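# Seat a rubber seal into a lid's groove

## Task

Work the rubber seal down into the lid's groove so it sits seated along the groove's entire loop, with no part left out.

## Robot and tools

Robot: two Franka FR3 seven-joint arms, left_arm and right_arm, each carrying a Robotiq 140 two-finger gripper with a wrist camera. The fingers can fold at a hinge. A grip on the outer quarter of the pads, near the fingertips, squeezes as commanded. A grip nearer the palm can wrap round the part, holding narrow parts loosely and wide ones harder than asked. Fingertips pushed tip-first into a surface fold easily unless fully closed, so pressing with open fingers can slide past with little sign of contact and spoil the next grip. A camera stand sits behind the arms. Loose objects may occasionally get a brief push from outside.

Frames: the scene frame has its origin at table-top height, midway between the nominal arm bases, +z up, +x out over the table, and left_arm on the +y side (this is not the image side). Actual bases: left_arm at (-0.013, +0.334, 0) m, right_arm at (-0.041, -0.359, 0) m, each yawed very slightly. Reported hand poses and targets are in the scene frame. Offsets are along the current Hand target's own axes: gripper +z points along the fingers, y is the direction the fingers close. end_effector_position is the spot between the pads when closed; fingertips extend about 33 mm past it at gaps up to 40 mm, only about 9 mm when fully open. Printed poses can be off by a few cm.

execute_actions(actions, cameras): actions is a list of actions; each action is a list of up to 15 rows, one row per 1/30 s step, and a short list repeats its last row to fill 15 steps. Every row is one flat list of 18 numbers, each in [-1, 1], covering both arms: left dx, dy, dz, rx, ry, rz, left gripper position, force_limit, speed, then the same nine for the right. dx..rz are an offset (not a pose) from that arm's Hand target as it was when the action began; 1.0 equals 0.6 m or 180 degrees, and rx, ry, rz form one rotation vector. All rows of one action count from that same start, but each new action starts from the updated Hand target, so repeating an offset keeps moving. Six zeros re-request the current Hand target. Always resend the gripper numbers you want; 0 is a real command. cameras: list of names, ["all"], or []; images arrive only for an empty actions list or when asked.

Gripper numbers: position +1 = fully open (140 mm), about -0.8 = pads touching, -1 = close until blocked. force_limit (starts +1) sets squeeze after a slow close: roughly 14 N at -1, 40 N at 0, 58 N at +1. speed (starts +1): about 30 mm/s at -1, 140 at 0, 250 at +1; fast closes grip much harder. To grip harder while holding, raise force_limit and nudge position (-1 to -0.98); to soften, open and reclose slowly.

move(target, speed, blend, blocking, cameras): target is one 18-number row or a list of up to 15 such rows; every row is an offset from the Hand targets at the move's start, not from the previous row. Grippers follow straight paths, all arms finishing together, capped at 10 s. speed is path top speed in m/s (0.002 to 2, default 0.25; rotation limited to twice that in rad/s, max 2.5). blend in metres rounds corners between listed targets (default 0 = stop at each). blocking=false returns after about 0.5 s while the move continues. Moves do not avoid obstacles or the other arm; faster moves lag and hit harder, and a target set beyond a contact presses harder. The result adds a move: line (done, off_target, moving, held, fault) and limits (paced = clipped, held = steps withheld).

wait(seconds 0 to 10) lets time run. stop() brakes a running move. zoom_image(camera, region [x0,y0,x1,y1], at most 504x504 pixels) on cam_low, cam_left_wrist or cam_right_wrist, from the latest images; each image is 896x504. clear_fault(arm) clears a reported torque or force fault. read_manual gives licence texts. finished_scene(scene) ends the current scene with its number; the seal must stay seated with no robot help.

Controller: each step the command is clipped to within 70 mm and 16 degrees of the measured gripper pose. Hand target is the last clipped command; the gripper often rests short of it, and only a new command (even zeros) or an extra offset closes that gap. To stop pushing on something, command the target back beyond the gripper. Big wrist turns can swing the elbow.

Results: object_status 0 moving, 1 blocked while opening, 2 blocked while closing (grip), 3 at target or pads met. position_measured counts: 3 open, 75 about 100 mm, 139 about 60 mm, 200 about 20 mm, 230 pads touching. Also joint torques, external joint torque estimates, flange force (gripper x y z, includes held weight and some error), Wrist depth as 7x7 grid of distances from about 60 mm ('-' means none), joint velocities, Tool commands, and MOTOR HOT warnings.

Avoid: contact torque over limits (35, 35, 32, 30, 12, 12, 12 N m from waist to wrist roll) or 40 N outside force on an arm, joint range ends or overspeed; each triggers a fault stopping that arm until clear_fault. Overheating (long loads, stretched arms, pushing at unreachable poses) brakes an arm 30 to 60 s. Never let the arms or grippers touch or press each other; the clearance check does not guard grippers. No drops, slams, hard hits on fixed objects, very hard pushes, hard squeezes on parts still resting on something, and nothing may fall or be left off the table. Thinking time lets the scene keep running.

Each tool is called after ">>>" as a command line: name --argument value for each argument, lists and objects as JSON in quotes; but a table of rows of numbers goes row by row, as --pt "numbers of a row", without its own name.

## Session

>>> execute_actions --actions '[]'

Scene clock: 0.00 s.
left_arm: end_effector_position=(+0.5889, +0.4994, +0.1279) position_measured=3 object_status=3 end_effector_quat_wxyz=(+0.166, +0.862, +0.347, +0.331) | right_arm: end_effector_position=(+0.4809, -0.6978, +0.2915) position_measured=3 object_status=3 end_effector_quat_wxyz=(+0.039, -0.273, +0.730, -0.625)
Joint positions: left_arm=[0.197 0.112 0.002 -2.358 -1.825 2.907 -0.341] | right_arm=[-1.099 -0.172 0.786 -2.522 -1.917 2.278 2.198]
Joint velocities: within noise
Joint torques (N m): no reading
External joint torques (N m): no reading
Flange force (N): no reading
Wrist depth (mm): cam_left_wrist=[217 237 1168 1346 1385 1547 969 / 204 227 1119 1444 1518 1480 - / 201 223 253 1274 1557 1508 1752 / 195 132 249 1203 1453 135 1418 / - 112 238 279 1402 135 100 / - 207 235 272 321 - 91 / - 202 228 261 310 1589 -] | cam_right_wrist=[- - - - 2608 1581 1199 / - - 2505 - 2409 1552 1129 / - - - 3373 2200 1506 - / - 119 2581 3048 2040 141 - / - 109 2432 2976 1992 130 97 / - 101 2108 2387 1916 1421 - / - - - - 1874 1338 -]
Hand target: left_arm +0.5889, +0.4994, +0.1279; +0.166, +0.862, +0.347, +0.331 | right_arm +0.4809, -0.6978, +0.2915; +0.039, -0.273, +0.730, -0.625
Tool commands: left_gripper/position=+1.0 left_gripper/force_limit=+1.0 left_gripper/speed=+1.0 right_gripper/position=+1.0 right_gripper/force_limit=+1.0 right_gripper/speed=+1.0

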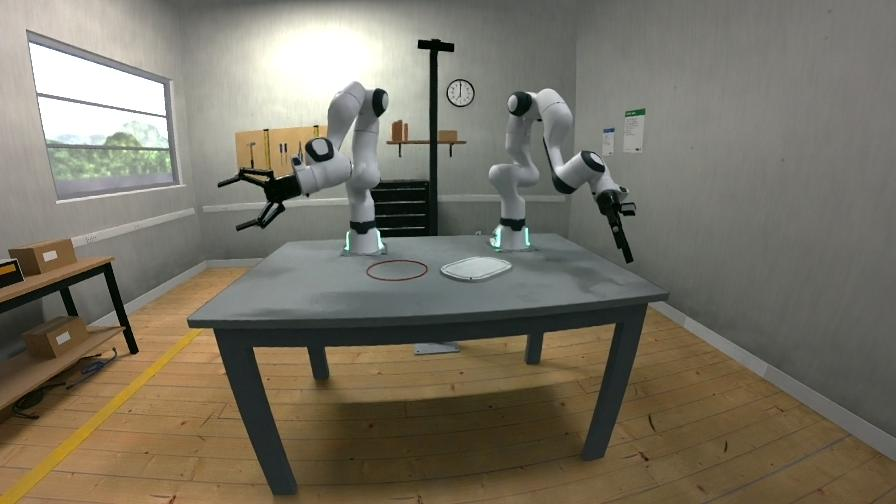

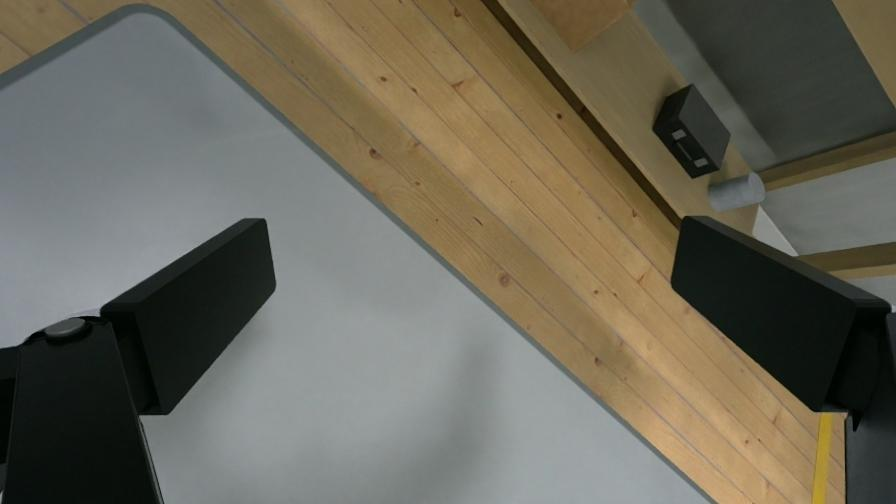

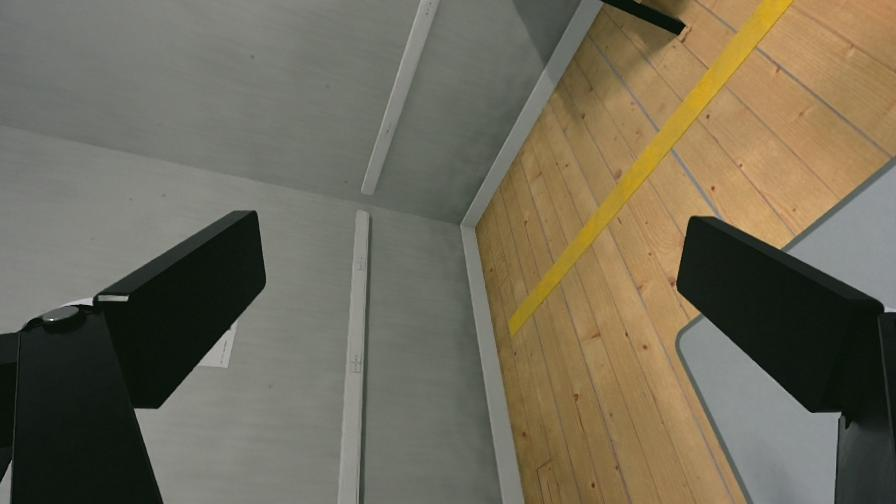

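>>> zoom_image --camera "cam_low" --region '[340, 220, 540, 320]'

Scaled by 2.520 from the camera's 896x504 image, which has a finer 1280x720 frame.

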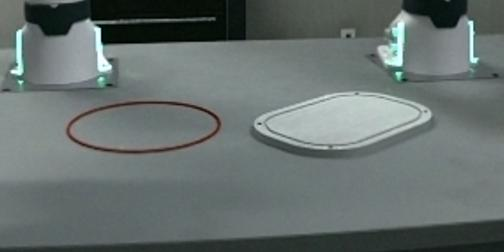

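>>> move --target '[-0.600, 0.2835, -0.4558, 0.1108, -0.2210, 0.2316, -1, 0, 0, -0.0327, 0.2280, -0.7095, -0.3318, -0.2928, -0.2284, -1, 0, 0]' --speed 0.35 --cameras '["all"]'

Scene clock: 112.80 s.
left_arm: end_effector_position=(+0.2901, +0.1412, +0.2494) position_measured=233 object_status=3 end_effector_quat_wxyz=(+0.000, +1.000, -0.002, +0.001) | right_arm: end_effector_position=(+0.2807, -0.2990, +0.2495) position_measured=233 object_status=3 end_effector_quat_wxyz=(-0.001, +0.704, -0.710, -0.001)
Joint positions: left_arm=[0.202 -0.815 -0.685 -2.552 -0.496 1.831 -1.685] | right_arm=[0.594 -0.792 -0.382 -2.647 -0.28 1.882 0.455]
Joint velocities: left_arm=[0 0 -0.001 0 -0.001 0.001 -0.004] | right_arm=[0 -0.001 0 0.001 0 0 -0.006]
Joint torques (N m): left_arm=[0.5 -1.05 10.91 23.55 0.83 2.57 -0.2] | right_arm=[1.63 -4.92 4.85 24.64 0.23 2.29 -0.33]
External joint torques (N m): left_arm=[0.5 0.22 -0.47 1.57 -0.04 -0.07 -0.2] | right_arm=[1.67 -0.31 -0.98 0.77 -0.48 -0.25 -0.33]
Flange force (N): left_arm=[5.0 3.6 -2.9] | right_arm=[0.6 -2.9 -2.0]
Wrist depth (mm): cam_left_wrist=[353 350 350 341 337 341 342 / 367 364 367 354 354 359 363 / 387 386 387 366 367 384 377 / 407 410 409 112 399 411 404 / 432 431 87 87 86 422 429 / 464 - - - - - 436 / - - - - - 67 -] | cam_right_wrist=[351 - 350 - - 357 319 / - - 353 355 368 367 335 / - - - 381 - - 384 / - 416 - 111 409 - 420 / 1398 - 76 77 93 - - / 1488 - - - - - - / - - - - - - -]
Hand target: left_arm +0.2897, +0.1404, +0.2501; +0.000, +1.000, +0.000, +0.000 | right_arm +0.2806, -0.2997, +0.2499; +0.000, +0.707, -0.708, +0.000
Off the commanded pose: left_arm 0.001 m, 0 deg | right_arm 0.001 m, 0 deg.
move: done; limits=paced

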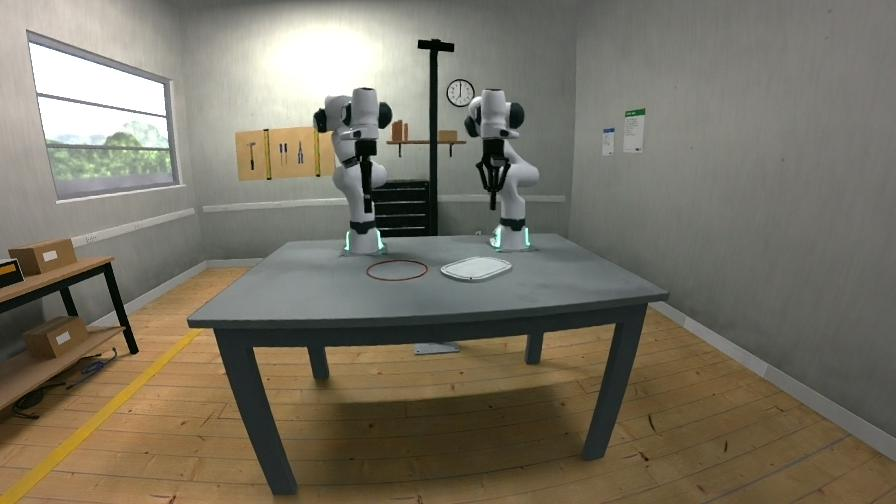

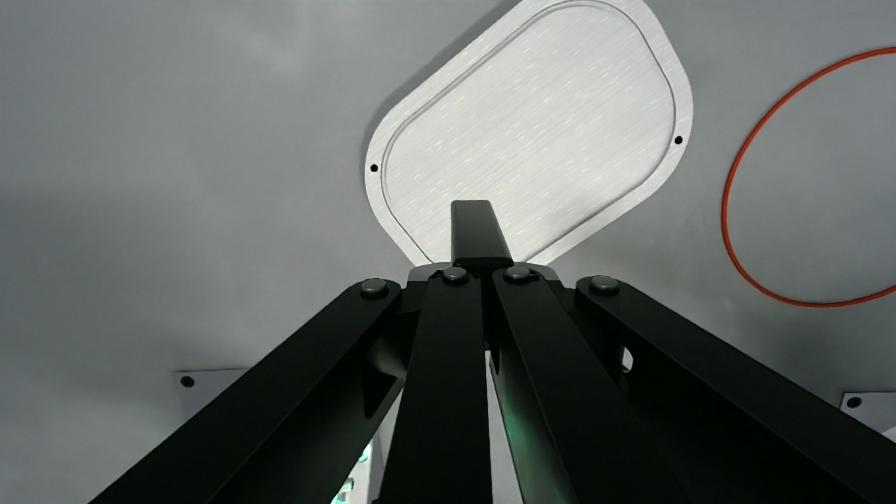

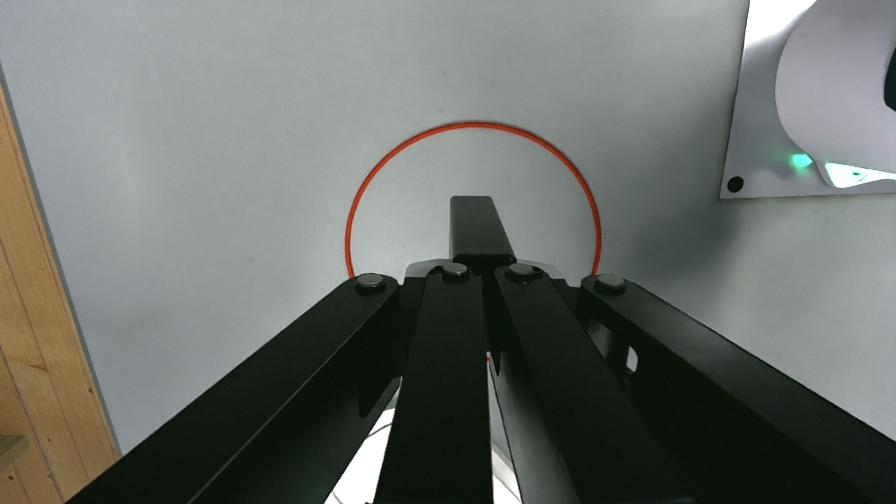

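>>> zoom_image --camera "cam_left_wrist" --region '[340, 0, 720, 300]'

>>> zoom_image --camera "cam_right_wrist" --region '[320, 100, 640, 300]'

Scaled by 1.326 from the camera's 896x504 image, which has a finer 1280x720 frame.

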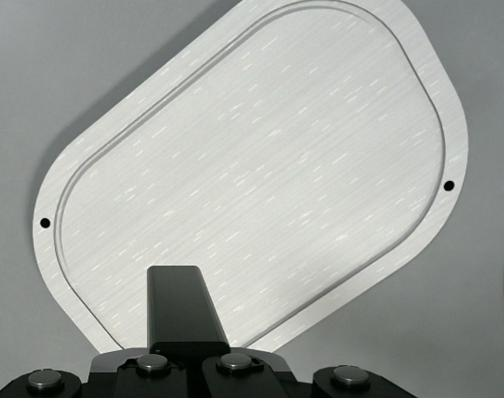

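Scaled by 1.575 from the camera's 896x504 image, which has a finer 1280x720 frame.

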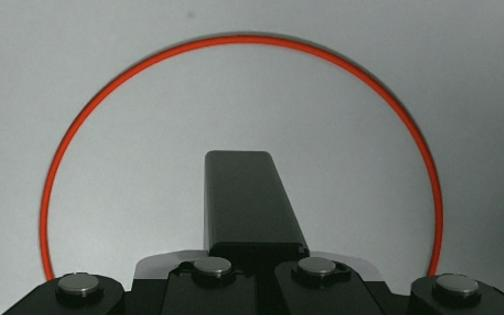

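>>> move --target '[-0.0828, 0.1173, -0.1665, 0, 0, 0, -1, 0, 0, 0, 0, 0, 0, 0, 0, -1, 0, 0]' --speed 0.35 --cameras '["cam_left_wrist"]'

Scene clock: 167.47 s.
left_arm: end_effector_position=(+0.2409, +0.0714, +0.3494) position_measured=233 object_status=3 end_effector_quat_wxyz=(-0.001, +1.000, -0.003, +0.001) | right_arm: end_effector_position=(+0.2807, -0.2990, +0.2495) position_measured=233 object_status=3 end_effector_quat_wxyz=(-0.001, +0.705, -0.709, -0.001)
Joint positions: left_arm=[0.153 -0.872 -0.678 -2.288 -0.5 1.546 -1.854] | right_arm=[0.594 -0.792 -0.382 -2.647 -0.28 1.882 0.452]
Joint velocities: left_arm=[0 -0.001 -0.001 -0.001 -0.001 -0.001 -0.006] | right_arm=[within noise]
Joint torques (N m): left_arm=[0.82 2.11 12.86 22.46 0.48 2.55 -0.21] | right_arm=[1.15 -4.93 5.22 24.62 0.36 2.33 -0.21]
External joint torques (N m): left_arm=[0.89 -0.22 -0.71 1.41 -0.42 -0.09 -0.21] | right_arm=[1.11 -0.43 -0.69 0.86 -0.35 -0.2 -0.21]
Flange force (N): left_arm=[3.0 4.6 -3.2] | right_arm=[0.7 -1.9 -2.3]
Wrist depth (mm): cam_left_wrist=[443 438 432 433 429 435 436 / 455 460 451 450 456 442 457 / 492 480 477 472 483 470 472 / 497 512 521 118 507 514 511 / 550 - 84 86 86 538 532 / 574 - - - - - 459 / - - - - - 67 -] | cam_right_wrist=[- 347 - - 354 - 319 / - - - 368 - - 333 / - - - 377 - - 354 / - - - 111 - 417 - / 1413 - 76 77 93 - - / 1462 - - - - - - / - - - - - - -]
Hand target: left_arm +0.2399, +0.0701, +0.3500; +0.000, +1.000, +0.000, +0.000 | right_arm +0.2806, -0.2997, +0.2499; +0.000, +0.707, -0.708, +0.000
Off the commanded pose: left_arm 0.002 m, 0 deg | right_arm 0.001 m, 0 deg.
move: done
Images, in order (width x height): cam_left_wrist 896x504.

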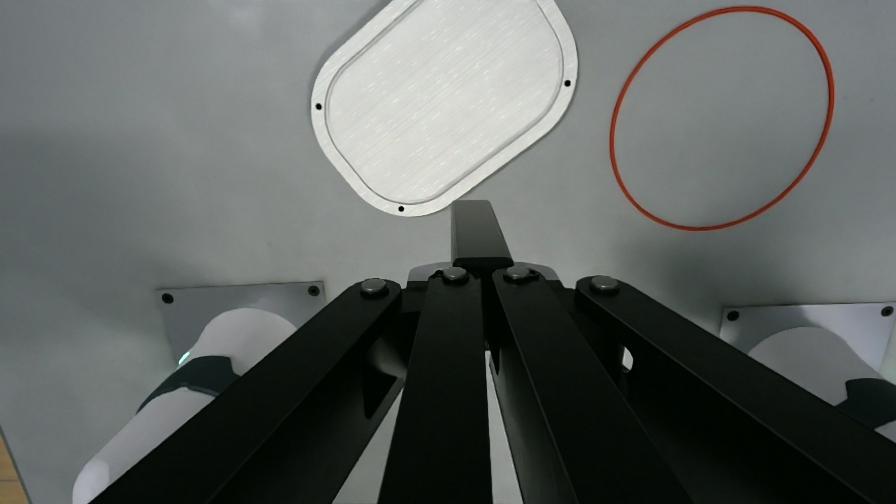

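>>> move --target '[0.25, -0.0132, 0.0833, 0, 0, 0, 1, 0, 0, 0, 0, 0, 0, 0, 0, 1, 0, 0]' --speed 0.35 --cameras '["cam_left_wrist", "cam_right_wrist"]'

>>> zoom_image --camera "cam_left_wrist" --region '[290, 80, 610, 400]'

Scene clock: 208.30 s.
left_arm: end_effector_position=(+0.3884, +0.0780, +0.2994) position_measured=3 object_status=3 end_effector_quat_wxyz=(+0.001, +1.000, -0.001, -0.002) | right_arm: end_effector_position=(+0.2807, -0.2990, +0.2495) position_measured=3 object_status=3 end_effector_quat_wxyz=(-0.001, +0.705, -0.709, -0.001)
Joint positions: left_arm=[0.454 -0.465 -0.915 -2.134 -0.379 1.815 -1.826] | right_arm=[0.594 -0.792 -0.382 -2.647 -0.28 1.882 0.452]
Joint velocities: left_arm=[0.002 0 -0.002 -0.001 0.001 0.003 -0.001] | right_arm=[within noise]
Joint torques (N m): left_arm=[0.96 -5.38 10.2 24.89 0.93 2.97 -0.19] | right_arm=[1.25 -4.86 5.29 24.64 0.36 2.34 -0.26]
External joint torques (N m): left_arm=[1.08 0.56 -0.52 1.65 0.06 0.35 -0.19] | right_arm=[1.26 -0.34 -0.54 0.94 -0.35 -0.18 -0.26]
Flange force (N): left_arm=[10.0 5.6 -2.2] | right_arm=[0.2 -2.4 -2.5]
Wrist depth (mm): cam_left_wrist=[393 391 389 393 394 392 393 / 409 418 424 412 410 412 412 / 435 442 431 440 434 433 435 / 460 124 450 444 450 135 454 / - 112 485 475 478 135 100 / - 517 517 534 510 521 93 / - 521 526 552 571 561 -] | cam_right_wrist=[- - - - - - 323 / - - - - 359 - 333 / 391 395 - - - - 372 / 409 118 - 424 - 131 402 / - 102 - 428 - 122 97 / - - - - - - - / - - - - - - -]
Hand target: left_arm +0.3900, +0.0779, +0.3001; +0.000, +1.000, +0.000, +0.000 | right_arm +0.2806, -0.2997, +0.2499; +0.000, +0.707, -0.708, +0.000
Off the commanded pose: left_arm 0.002 m, 0 deg | right_arm 0.001 m, 0 deg.
move: done
Images, in order (width x height): cam_left_wrist 896x504, cam_right_wrist 896x504.

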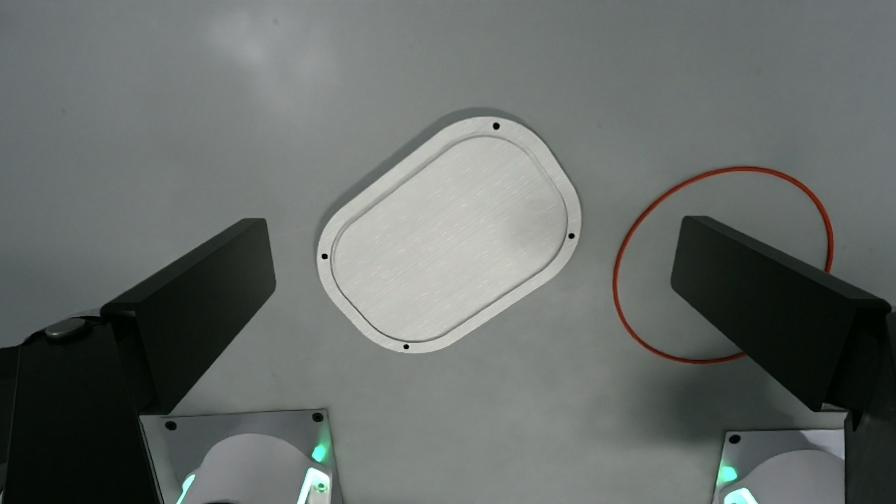

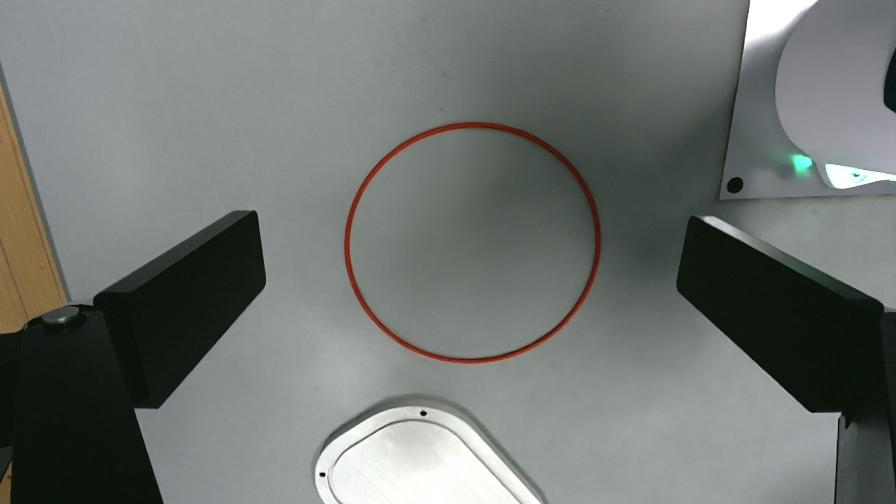

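Scaled by 1.575 from the camera's 896x504 image, which has a finer 1280x720 frame.

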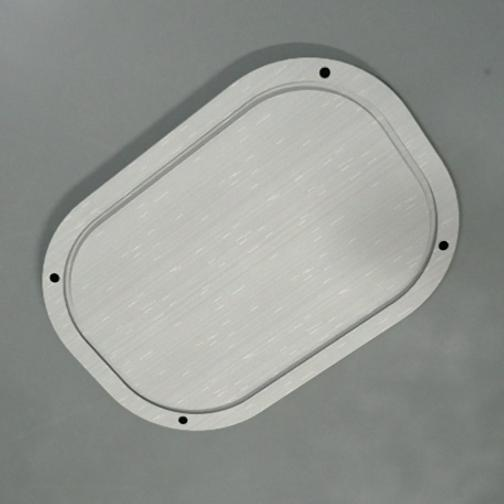

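>>> zoom_image --camera "cam_left_wrist" --region '[310, 110, 450, 250]'

>>> zoom_image --camera "cam_left_wrist" --region '[450, 110, 590, 250]'

>>> zoom_image --camera "cam_left_wrist" --region '[310, 220, 450, 360]'

>>> zoom_image --camera "cam_left_wrist" --region '[450, 210, 590, 350]'

Scaled by 3.600 from the camera's 896x504 image, which has a finer 1280x720 frame.

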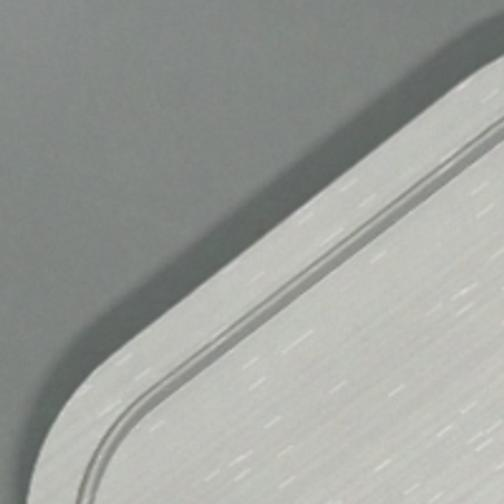

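Scaled by 3.600 from the camera's 896x504 image, which has a finer 1280x720 frame.

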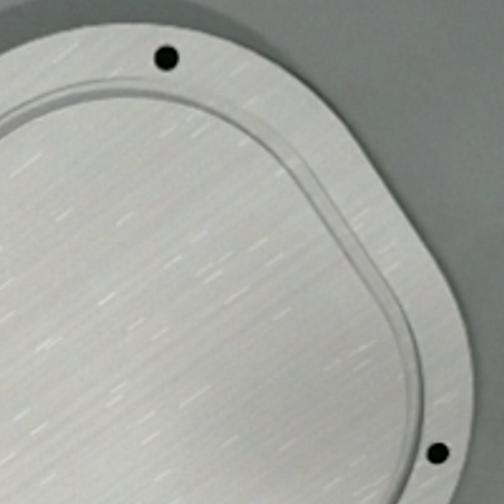

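Scaled by 3.600 from the camera's 896x504 image, which has a finer 1280x720 frame.

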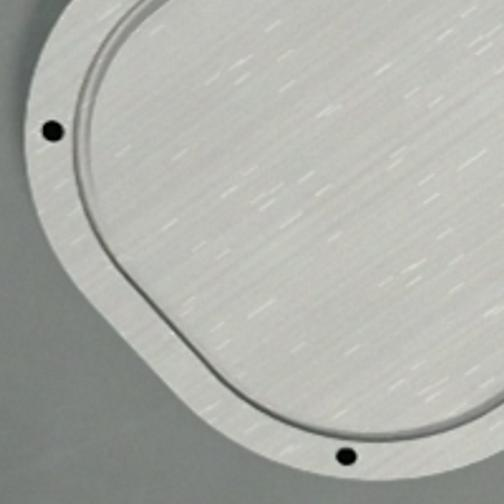

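Scaled by 3.600 from the camera's 896x504 image, which has a finer 1280x720 frame.

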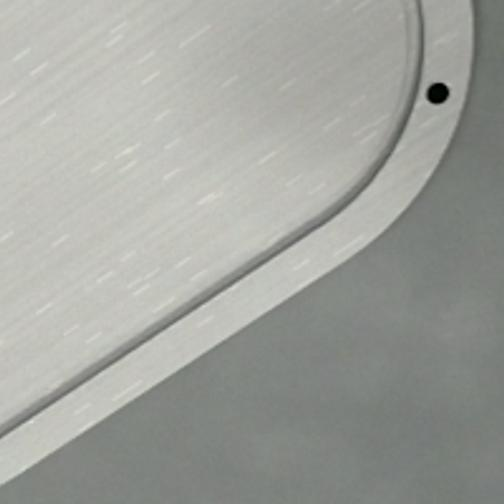

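>>> move --target '[-0.2225, 0.2382, 0.4002, 0, 0, 0.0441, -1, 0, 0, 0.1005, 0.006, 0.3165, 0, 0, -0.4559, -1, 0, 0]' --speed 0.3 --cameras '["cam_left_wrist", "cam_right_wrist"]'

Scene clock: 392.03 s.
left_arm: end_effector_position=(+0.2556, -0.0634, +0.0595) position_measured=233 object_status=3 end_effector_quat_wxyz=(-0.001, +0.997, -0.072, -0.001) | right_arm: end_effector_position=(+0.2764, -0.3592, +0.0597) position_measured=233 object_status=3 end_effector_quat_wxyz=(-0.001, +0.997, -0.073, +0.000)
Joint positions: left_arm=[0.693 -0.424 -1.75 -2.422 -0.636 2.391 -1.953] | right_arm=[0.976 -0.877 -1.227 -2.885 -1.05 2.158 -0.7]
Joint velocities: left_arm=[within noise] | right_arm=[0 0 0 0.001 0 0 -0.005]
Joint torques (N m): left_arm=[0.92 11.82 10.63 19.38 0.24 3.02 -0.25] | right_arm=[1.49 4.55 12.61 13.95 0.18 2.39 -0.2]
External joint torques (N m): left_arm=[0.89 0.12 -1.03 1.54 -0.39 0.38 -0.25] | right_arm=[1.46 -0.36 -1.07 0.91 -0.48 -0.24 -0.2]
Flange force (N): left_arm=[11.0 10.0 10.6] | right_arm=[9.1 -3.0 5.7]
Wrist depth (mm): cam_left_wrist=[166 166 168 178 179 180 181 / 176 177 175 187 188 189 190 / 186 185 185 198 200 200 200 / 195 196 201 124 207 211 212 / 207 207 87 87 86 221 225 / 220 - - - - - 238 / - - - - - 67 -] | cam_right_wrist=[- - 177 - - - - / - - 186 - 189 - - / - - - - - - - / - 208 - 110 - - - / - - 76 77 93 - - / - - - - - - - / - - - - - - -]
Hand target: left_arm +0.2566, -0.0651, +0.0600; +0.000, +0.998, -0.069, +0.000 | right_arm +0.2769, -0.3599, +0.0600; +0.000, +0.998, -0.070, +0.000
Off the commanded pose: left_arm 0.002 m, 0 deg | right_arm 0.001 m, 0 deg.
move: done
Images, in order (width x height): cam_left_wrist 896x504, cam_right_wrist 896x504.

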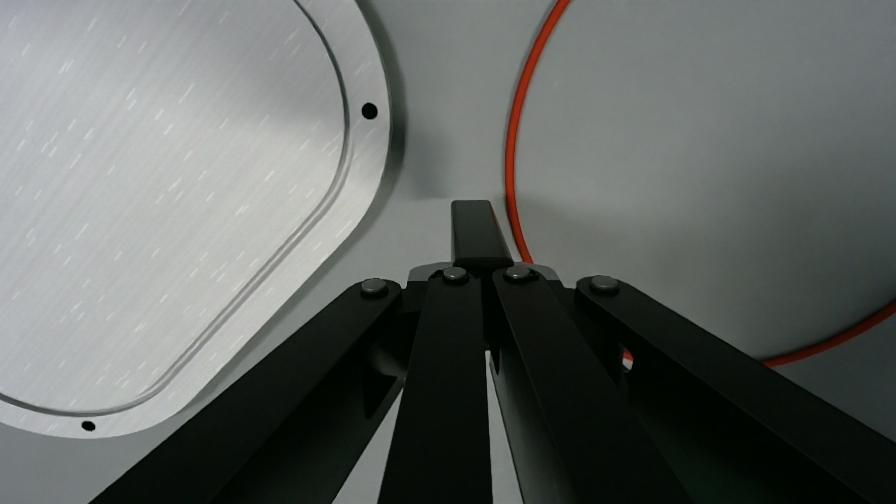

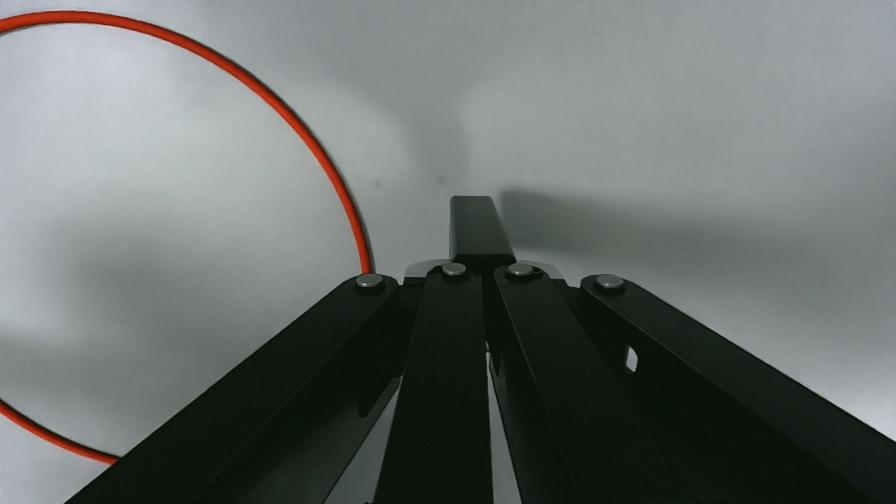

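>>> move --pt "0 0 0.040 0 0 0 -1 0 0 0 0 0.040 0 0 0 -1 0 0" --pt "0 0 0.052 0 0 0 -1 0 0 0 0 0.052 0 0 0 -1 0 0" --speed '[0.1, 0.015]'

Scene clock: 400.33 s.
left_arm: end_effector_position=(+0.2559, -0.0643, +0.0295) position_measured=233 object_status=3 end_effector_quat_wxyz=(-0.001, +0.998, -0.068, -0.001) | right_arm: end_effector_position=(+0.2750, -0.3603, +0.0323) position_measured=233 object_status=3 end_effector_quat_wxyz=(+0.001, +0.998, -0.067, -0.003)
Joint positions: left_arm=[0.839 -0.447 -1.918 -2.421 -0.696 2.455 -1.922] | right_arm=[1.043 -0.814 -1.346 -2.887 -1.13 2.239 -0.677]
Joint velocities: left_arm=[-0.001 0.001 -0.001 0 0.002 0.004 0.002] | right_arm=[within noise]
Joint torques (N m): left_arm=[0.93 16.4 11.06 17.62 0.38 2.97 0.1] | right_arm=[1.25 6.3 12.02 12.35 0.32 3 -0.08]
External joint torques (N m): left_arm=[1.01 0.2 -0.66 1.02 -0.19 0.34 0.1] | right_arm=[1.26 0.85 -1.36 0.9 -0.3 0.39 -0.08]
External joint torques when the fault began: right_arm=[2.83 3.08 -4.53 -0.23 -1.79 1.31 0.1]
Flange force (N): left_arm=[7.9 5.2 8.6] | right_arm=[12.2 -5.3 14.3]
Flange force when the fault began (N): right_arm=[25.4 -12.6 46.9]
Wrist depth (mm): cam_left_wrist=[- 140 141 152 152 153 154 / 145 148 148 160 162 161 163 / 153 155 156 168 169 170 171 / 167 164 168 124 177 180 181 / 174 174 87 86 86 189 192 / 185 - - - - - 202 / - - - - - 67 -] | cam_right_wrist=[- - - - - - - / - 160 - - - 163 - / - 168 - - 171 - - / 181 179 - 109 177 - - / - - 76 77 93 - - / - - - - - - - / - - - - - - -]
Hand target: left_arm +0.2566, -0.0651, +0.0294; +0.000, +0.998, -0.069, +0.000 (not the last commanded pose) | right_arm +0.2750, -0.3603, +0.0323; +0.001, +0.998, -0.067, -0.003 (not the last commanded pose)
Tool commands: left_gripper/position=-1.0 left_gripper/force_limit=+0.0 left_gripper/speed=+0.0 right_gripper/position=-1.0 right_gripper/force_limit=+0.003922 right_gripper/speed=+0.003922
Off the commanded pose: left_arm 0.001 m, 0 deg | right_arm 0.004 m, 0 deg.
FORCE FAULT: contact force on the right arm reached its limit, and that arm stopped. The contact can be on any part of that arm, not only on its tool. That arm's remaining commands of this call were not run. That arm is still stopped at the end of this call. While its stop runs, that arm takes no new command, but execute_actions still moves its gripper.
CLEAR FAULT: the right arm stays stopped (Reflex) until you call clear_fault(arm="right_arm").
move: fault (right_arm); path passed 1 of 2 targets

>>> clear_fault --arm "right_arm"

>>> move --target '[0, 0, 0.0025, 0, 0, 0, -1, 0, 0, 0, 0, -0.0067, 0, 0, 0, -1, 0, 0]' --speed 0.01

Scene clock: 408.77 s.
left_arm: end_effector_position=(+0.2561, -0.0644, +0.0295) position_measured=233 object_status=3 end_effector_quat_wxyz=(-0.001, +0.998, -0.069, +0.000) | right_arm: end_effector_position=(+0.2750, -0.3603, +0.0323) position_measured=233 object_status=3 end_effector_quat_wxyz=(+0.001, +0.998, -0.067, -0.003)
Joint positions: left_arm=[0.839 -0.447 -1.919 -2.421 -0.696 2.456 -1.922] | right_arm=[1.043 -0.814 -1.346 -2.887 -1.13 2.239 -0.677]
Joint torques (N m): left_arm=[0.88 16.43 10.83 17.65 0.38 3.01 0.12] | right_arm=[1.24 6.24 12.02 12.29 0.32 3 -0.01]
External joint torques (N m): left_arm=[0.8 0.11 -1.06 1.06 -0.19 0.38 0.12] | right_arm=[1.2 0.85 -1.41 0.93 -0.3 0.38 -0.01]
Flange force (N): left_arm=[8.0 6.0 9.9] | right_arm=[12.1 -5.2 14.4]
Wrist depth (mm): cam_left_wrist=[140 140 142 152 152 153 154 / 145 147 148 160 161 161 163 / 153 155 156 168 169 171 170 / 164 164 168 123 177 179 181 / 172 173 87 86 86 189 192 / 184 - - - - - 202 / - - - - - 67 -] | cam_right_wrist=[- - - 150 - - - / - 159 - - - - - / - 165 - - 169 - - / - - - 112 175 - - / - 187 76 77 93 - - / - - - - - - - / - - - - - - -]
Hand target: left_arm +0.2566, -0.0651, +0.0294; +0.000, +0.998, -0.069, +0.000 (not the last commanded pose) | right_arm +0.2750, -0.3603, +0.0323; +0.001, +0.998, -0.067, -0.003 (not the last commanded pose)
Tool commands: left_gripper/position=-1.0 left_gripper/force_limit=+0.0 left_gripper/speed=+0.0 right_gripper/position=-1.0 right_gripper/force_limit=+0.003922 right_gripper/speed=+0.003922
Off the commanded pose: left_arm 0.001 m, 0 deg | right_arm 0.004 m, 0 deg.
FORCE FAULT, CONTINUED: the right arm's stop, for the force fault that an earlier result reported, is over. The call counts as one of the actions that you can send in this scene. That arm's target is now where it stood when the stop ended, not its last command. That arm accepts commands again.
CLEAR FAULT: your call cleared the right arm's force fault. If the contact force or a joint's load stays at its limit, that arm stops again.

Scene clock: 409.57 s.
left_arm: end_effector_position=(+0.2562, -0.0642, +0.0279) position_measured=233 object_status=3 end_effector_quat_wxyz=(-0.001, +0.998, -0.069, +0.000) | right_arm: end_effector_position=(+0.2759, -0.3602, +0.0362) position_measured=233 object_status=3 end_effector_quat_wxyz=(+0.001, +0.998, -0.069, -0.002)
Joint positions: left_arm=[0.848 -0.447 -1.929 -2.421 -0.696 2.46 -1.921] | right_arm=[1.033 -0.821 -1.328 -2.887 -1.12 2.23 -0.678]
Joint velocities: left_arm=[within noise] | right_arm=[-0.002 0 0 0 0.004 -0.004 -0.004]
Joint torques (N m): left_arm=[0.74 16.64 10.43 17.5 0.46 2.98 0.08] | right_arm=[0.22 4.76 13.35 12.13 1.13 2.38 -0.33]
External joint torques (N m): left_arm=[0.69 0.13 -1.37 1.01 -0.12 0.35 0.08] | right_arm=[0.18 -0.54 -0.11 0.47 0.51 -0.25 -0.33]
Flange force (N): left_arm=[7.9 6.3 10.5] | right_arm=[1.7 0.6 -3.3]
Wrist depth (mm): cam_left_wrist=[139 139 140 150 150 151 154 / 145 146 146 158 161 160 162 / 153 154 156 167 167 168 169 / 162 162 167 125 176 178 179 / 169 172 87 86 86 188 190 / 182 - - - - - 200 / - - - - - 67 -] | cam_right_wrist=[- - 156 156 - - - / - 163 163 - - - - / - - - 170 - - - / - - - 111 103 - 183 / - - 76 77 93 - - / - - - - - - - / - - - - - - -]
Hand target: left_arm +0.2566, -0.0651, +0.0279; +0.000, +0.998, -0.069, +0.000 | right_arm +0.2750, -0.3603, +0.0363; +0.001, +0.998, -0.067, -0.003
Off the commanded pose: left_arm 0.001 m, 0 deg | right_arm 0.001 m, 0 deg.
move: done

>>> move --target '[0, 0, 0.00167, 0, 0, 0, -1, 0, 0, 0, 0, 0.00167, 0, 0, 0, -1, 0, 0]' --speed 0.01

>>> move --target '[0, 0, 0.00167, 0, 0, 0, -1, 0, 0, 0, 0, 0.00167, 0, 0, 0, -1, 0, 0]' --speed 0.01

Scene clock: 421.53 s.
left_arm: end_effector_position=(+0.2563, -0.0641, +0.0269) position_measured=233 object_status=3 end_effector_quat_wxyz=(-0.002, +0.998, -0.069, +0.000) | right_arm: end_effector_position=(+0.2752, -0.3606, +0.0356) position_measured=233 object_status=3 end_effector_quat_wxyz=(+0.000, +0.998, -0.069, -0.003)
Joint positions: left_arm=[0.853 -0.447 -1.935 -2.421 -0.696 2.463 -1.921] | right_arm=[1.033 -0.821 -1.33 -2.887 -1.12 2.229 -0.679]
Joint torques (N m): left_arm=[1 16.77 10.41 16.97 0.41 3.1 0.04] | right_arm=[1.59 5.64 12.51 12.08 0.54 2.57 -0.19]
External joint torques (N m): left_arm=[1.02 0.1 -1.3 0.47 -0.16 0.48 0.04] | right_arm=[1.62 0.3 -0.91 0.46 -0.08 -0.04 -0.19]
Flange force (N): left_arm=[7.7 5.2 11.7] | right_arm=[10.1 -5.2 9.0]
Wrist depth (mm): cam_left_wrist=[136 138 140 149 150 150 152 / 147 145 145 156 158 158 161 / 152 152 155 166 167 167 169 / 161 161 164 124 173 177 178 / 170 169 87 87 86 187 189 / 182 - - - - - 199 / - - - - - 67 -] | cam_right_wrist=[- - - 154 - 157 - / - - 158 162 - - - / - - - 169 - - - / - - - 109 - - - / 193 190 76 77 93 - - / - - - - - - - / - - - - - - -]
Hand target: left_arm +0.2566, -0.0651, +0.0269; +0.000, +0.998, -0.069, +0.000 | right_arm +0.2750, -0.3603, +0.0353; +0.001, +0.998, -0.067, -0.003
Off the commanded pose: left_arm 0.001 m, 0 deg | right_arm 0.000 m, 0 deg.
move: done

Scene clock: 422.23 s.
left_arm: end_effector_position=(+0.2563, -0.0641, +0.0267) position_measured=233 object_status=3 end_effector_quat_wxyz=(-0.001, +0.998, -0.068, -0.001) | right_arm: end_effector_position=(+0.2745, -0.3605, +0.0345) position_measured=233 object_status=3 end_effector_quat_wxyz=(+0.000, +0.998, -0.069, -0.004)
Joint positions: left_arm=[0.858 -0.444 -1.938 -2.421 -0.696 2.463 -1.921] | right_arm=[1.036 -0.821 -1.336 -2.887 -1.122 2.229 -0.679]
Joint velocities: left_arm=[0.004 0 -0.003 0 0.002 0.001 -0.001] | right_arm=[0.002 0 -0.002 0.001 -0.004 0 0]
Joint torques (N m): left_arm=[1.17 14.79 8.66 16.82 0.04 3.81 0.04] | right_arm=[1.43 5.8 12.26 12.03 0.01 2.57 -0.07]
External joint torques (N m): left_arm=[1.11 -1.9 -3.07 0.3 -0.53 1.17 0.05] | right_arm=[1.37 0.42 -1.21 0.56 -0.61 -0.04 -0.07]
Flange force (N): left_arm=[13.9 11.7 26.3] | right_arm=[10.1 -4.5 11.8]
Wrist depth (mm): cam_left_wrist=[136 137 139 149 150 150 151 / 144 145 146 157 158 159 161 / 153 153 155 166 166 167 168 / 161 161 166 125 173 178 178 / 170 171 92 87 86 186 189 / 181 - - - - - 199 / - - - - - 68 -] | cam_right_wrist=[- 154 - 158 154 156 - / - - - 162 - 163 - / - - - - - 173 - / - - - 110 - - - / - - 76 77 93 - 193 / - - - - - - - / - - - - - - -]
Hand target: left_arm +0.2566, -0.0651, +0.0259; +0.000, +0.998, -0.069, +0.000 | right_arm +0.2750, -0.3603, +0.0343; +0.001, +0.998, -0.067, -0.003
Off the commanded pose: left_arm 0.001 m, 0 deg | right_arm 0.001 m, 0 deg.
move: done

>>> move --pt "0 0 -0.0348 0 0 0 -0.443 -1 -1 0 0 -0.0328 0 0 0 -0.443 -1 -1" --pt "0.0005 0.0509 -0.0348 0 0 0 -0.443 -1 -1 0.003 -0.0538 -0.0328 0 0 0 -0.443 -1 -1" --speed '[0.06, 0.1]' --cameras '["cam_left_wrist", "cam_right_wrist"]'

Scene clock: 447.03 s.
left_arm: end_effector_position=(+0.2533, -0.0948, +0.0471) position_measured=185 object_status=3 end_effector_quat_wxyz=(+0.000, +0.997, -0.072, +0.002) | right_arm: end_effector_position=(+0.2804, -0.3290, +0.0537) position_measured=185 object_status=3 end_effector_quat_wxyz=(+0.001, +0.998, -0.063, -0.003)
Joint positions: left_arm=[0.826 -0.469 -1.914 -2.343 -0.673 2.394 -1.973] | right_arm=[1.101 -0.822 -1.251 -2.868 -1.039 2.199 -0.631]
Joint velocities: left_arm=[within noise] | right_arm=[0 0.001 -0.001 0.002 0 0 0.007]
Joint torques (N m): left_arm=[0.89 17.34 11.74 19.12 0.25 2.58 -0.2] | right_arm=[1.63 5.47 12.28 14.08 1.1 2.72 0.12]
External joint torques (N m): left_arm=[0.88 -0.25 -1.04 1.69 -0.38 -0.05 -0.2] | right_arm=[1.65 1.03 -1.11 0.99 0.46 0.12 0.12]
Flange force (N): left_arm=[10.0 9.7 8.4] | right_arm=[13.2 -8.5 9.7]
Wrist depth (mm): cam_left_wrist=[- 156 167 168 169 170 171 / 165 165 175 177 178 178 179 / 172 173 184 186 185 188 190 / 182 182 194 192 141 199 200 / 193 191 89 207 86 93 210 / - 65 70 223 - - 220 / - - - 238 - 72 -] | cam_right_wrist=[- - - - - - 172 / - - - - - - 181 / - - 193 - - - - / - - 196 167 147 - 207 / - - 92 - 87 93 216 / - - 79 - - - - / - - - - - - -]
Hand target: left_arm +0.2527, -0.0954, +0.0468; +0.000, +0.998, -0.069, +0.000 | right_arm +0.2812, -0.3285, +0.0539; +0.001, +0.998, -0.067, -0.003
Off the commanded pose: left_arm 0.001 m, 0 deg | right_arm 0.001 m, 0 deg.
move: done
Images, in order (width x height): cam_left_wrist 896x504, cam_right_wrist 896x504.

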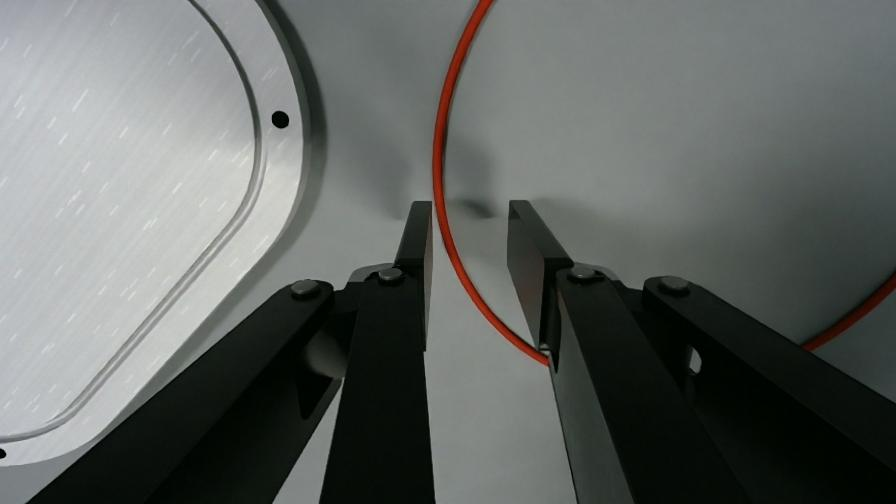

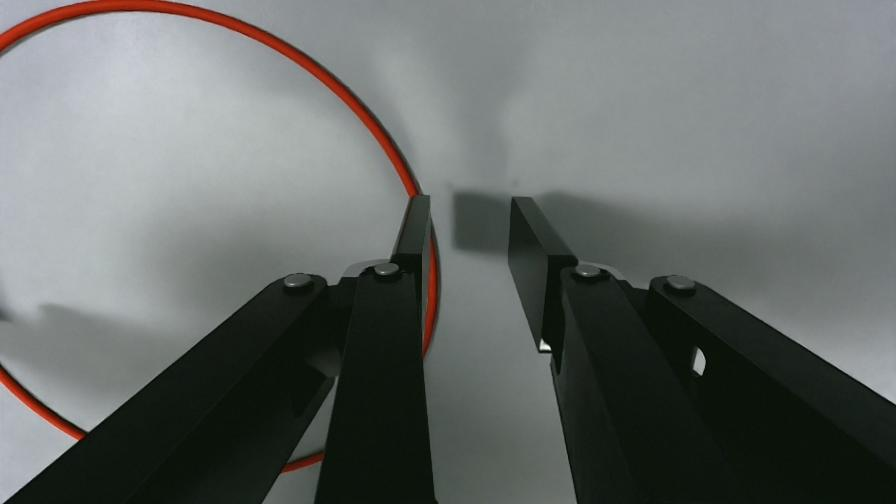

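>>> move --target '[0.0263, -0.0195, 0.0222, 0, 0, -0.0441, -0.443, -1, -1, -0.0093, -0.0282, 0.0215, 0, 0, -0.0427, -0.443, -1, -1]' --speed 0.06 --cameras '["cam_left_wrist", "cam_right_wrist"]'

Scene clock: 497.23 s.
left_arm: end_effector_position=(+0.2701, -0.0851, +0.0338) position_measured=185 object_status=3 end_effector_quat_wxyz=(+0.000, +1.000, -0.004, +0.001) | right_arm: end_effector_position=(+0.2776, -0.3120, +0.0410) position_measured=185 object_status=3 end_effector_quat_wxyz=(+0.001, +1.000, -0.004, -0.004)
Joint positions: left_arm=[0.895 -0.519 -1.951 -2.333 -0.742 2.394 -2.027] | right_arm=[1.194 -0.815 -1.316 -2.868 -1.09 2.221 -0.67]
Joint velocities: left_arm=[0.001 -0.001 0 -0.001 -0.001 0 -0.007] | right_arm=[0.001 -0.001 -0.001 0 -0.001 0 -0.004]
Joint torques (N m): left_arm=[0.85 18.87 12.91 18.23 0.17 2.78 -0.28] | right_arm=[1.67 5.26 12.5 12.61 0.15 2.56 -0.27]
External joint torques (N m): left_arm=[0.86 -0.42 -0.95 1.62 -0.46 0.15 -0.28] | right_arm=[1.68 0.12 -1.11 0.43 -0.47 -0.06 -0.27]
Flange force (N): left_arm=[7.8 9.4 8.2] | right_arm=[10.1 -4.7 10.0]
Wrist depth (mm): cam_left_wrist=[- 144 152 155 156 157 158 / - 151 154 164 163 166 167 / 158 159 164 172 174 175 176 / 169 169 171 179 180 185 186 / 177 - 89 192 86 92 197 / - 65 70 208 - - 204 / - - - 221 - 72 -] | cam_right_wrist=[- - - - - 161 - / - - 169 - - - - / - - - - - - - / - - - 168 124 191 189 / - - 92 - 87 93 - / - - 79 216 - - - / - - - - - - -]
Hand target: left_arm +0.2699, -0.0860, +0.0335; +0.000, +1.000, +0.000, +0.000 | right_arm +0.2779, -0.3110, +0.0410; +0.000, +1.000, +0.000, -0.003
Off the commanded pose: left_arm 0.001 m, 0 deg | right_arm 0.001 m, 0 deg.
move: done
Images, in order (width x height): cam_left_wrist 896x504, cam_right_wrist 896x504.

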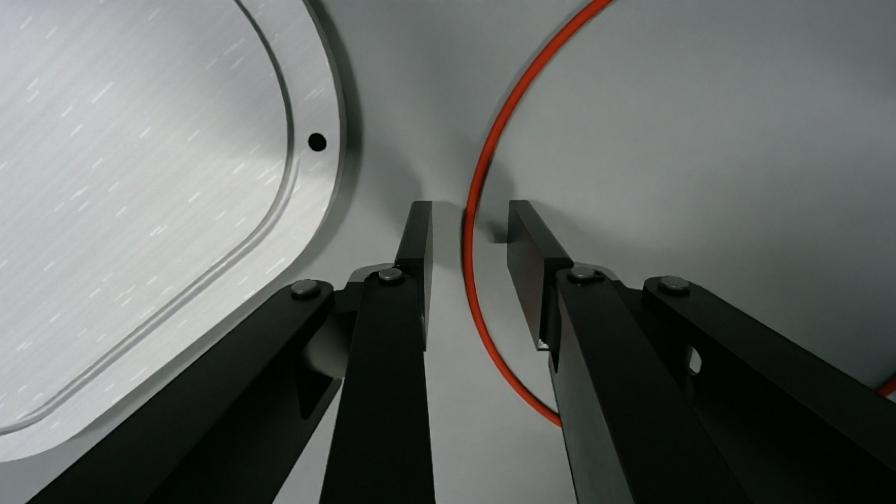

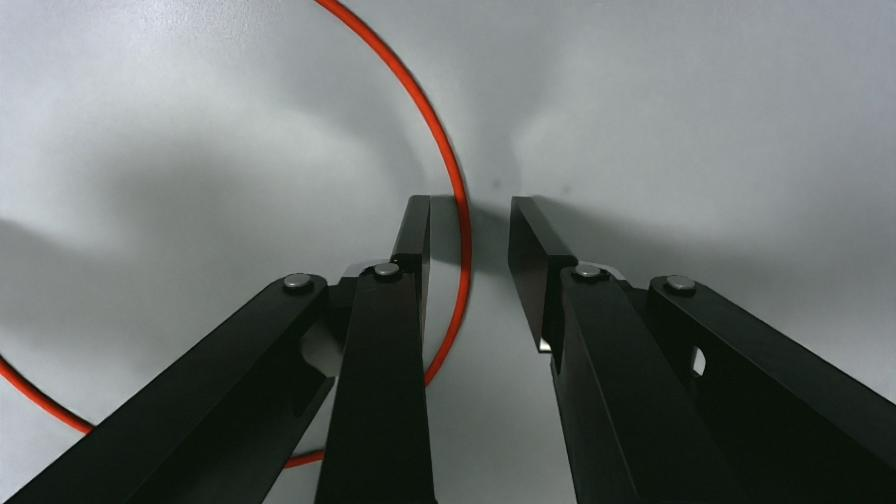

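>>> move --pt "0 0 0.0095 0 0 0 -0.443 -0.5 -1 0 0 0.0100 0 0 0 -0.443 -0.5 -1" --pt "0 0 0.0095 0 0 0 -1 -0.5 -1 0 0 0.0100 0 0 0 -1 -0.5 -1" --speed 0.02 --cameras '["cam_left_wrist", "cam_right_wrist"]'

Scene clock: 510.00 s.
left_arm: end_effector_position=(+0.2692, -0.0844, +0.0274) position_measured=226 object_status=2 end_effector_quat_wxyz=(-0.001, +1.000, +0.000, -0.001) | right_arm: end_effector_position=(+0.2775, -0.3114, +0.0353) position_measured=228 object_status=0 end_effector_quat_wxyz=(+0.000, +1.000, +0.001, -0.004)
Joint positions: left_arm=[0.917 -0.525 -1.977 -2.333 -0.752 2.402 -2.029] | right_arm=[1.212 -0.807 -1.345 -2.868 -1.11 2.237 -0.67]
Joint torques (N m): left_arm=[0.84 20.13 12.89 17.86 0.54 3.02 -0.03] | right_arm=[1.72 6.19 12.26 11.61 0.21 3.03 0.13]
External joint torques (N m): left_arm=[0.79 0.04 -1.08 1.43 -0.08 0.38 -0.03] | right_arm=[1.79 0.78 -1.34 -0.22 -0.41 0.41 0.13]
Flange force (N): left_arm=[6.7 7.2 7.4] | right_arm=[10.4 -7.2 15.7]
Wrist depth (mm): cam_left_wrist=[137 138 141 150 150 151 153 / 145 145 149 157 159 159 160 / 153 154 157 166 167 168 169 / 161 163 174 125 175 177 179 / 173 174 93 81 86 187 190 / 182 - - - - - 200 / - - - - - 68 -] | cam_right_wrist=[- - - - - - - / - 164 - - - - - / - - - - 173 175 - / - - - 112 - - - / - - 76 - 93 - - / - - - - - - - / - - - - - - -]
Hand target: left_arm +0.2699, -0.0860, +0.0278; +0.000, +1.000, +0.000, +0.000 | right_arm +0.2779, -0.3110, +0.0350; +0.000, +1.000, +0.000, -0.003
Off the commanded pose: left_arm 0.002 m, 0 deg | right_arm 0.001 m, 0 deg.
move: done
Images, in order (width x height): cam_left_wrist 896x504, cam_right_wrist 896x504.

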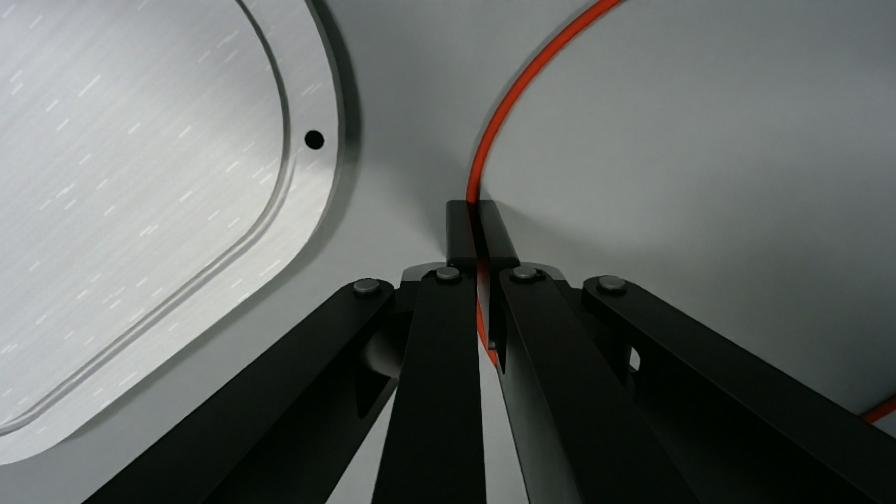

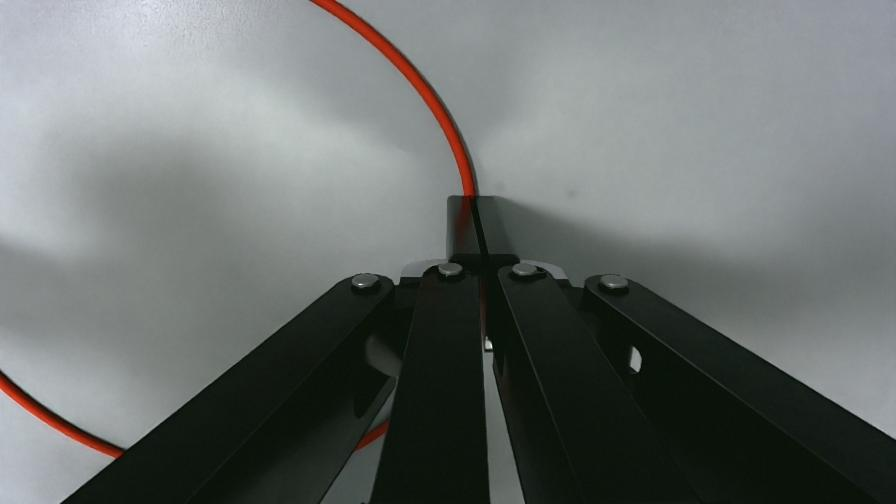

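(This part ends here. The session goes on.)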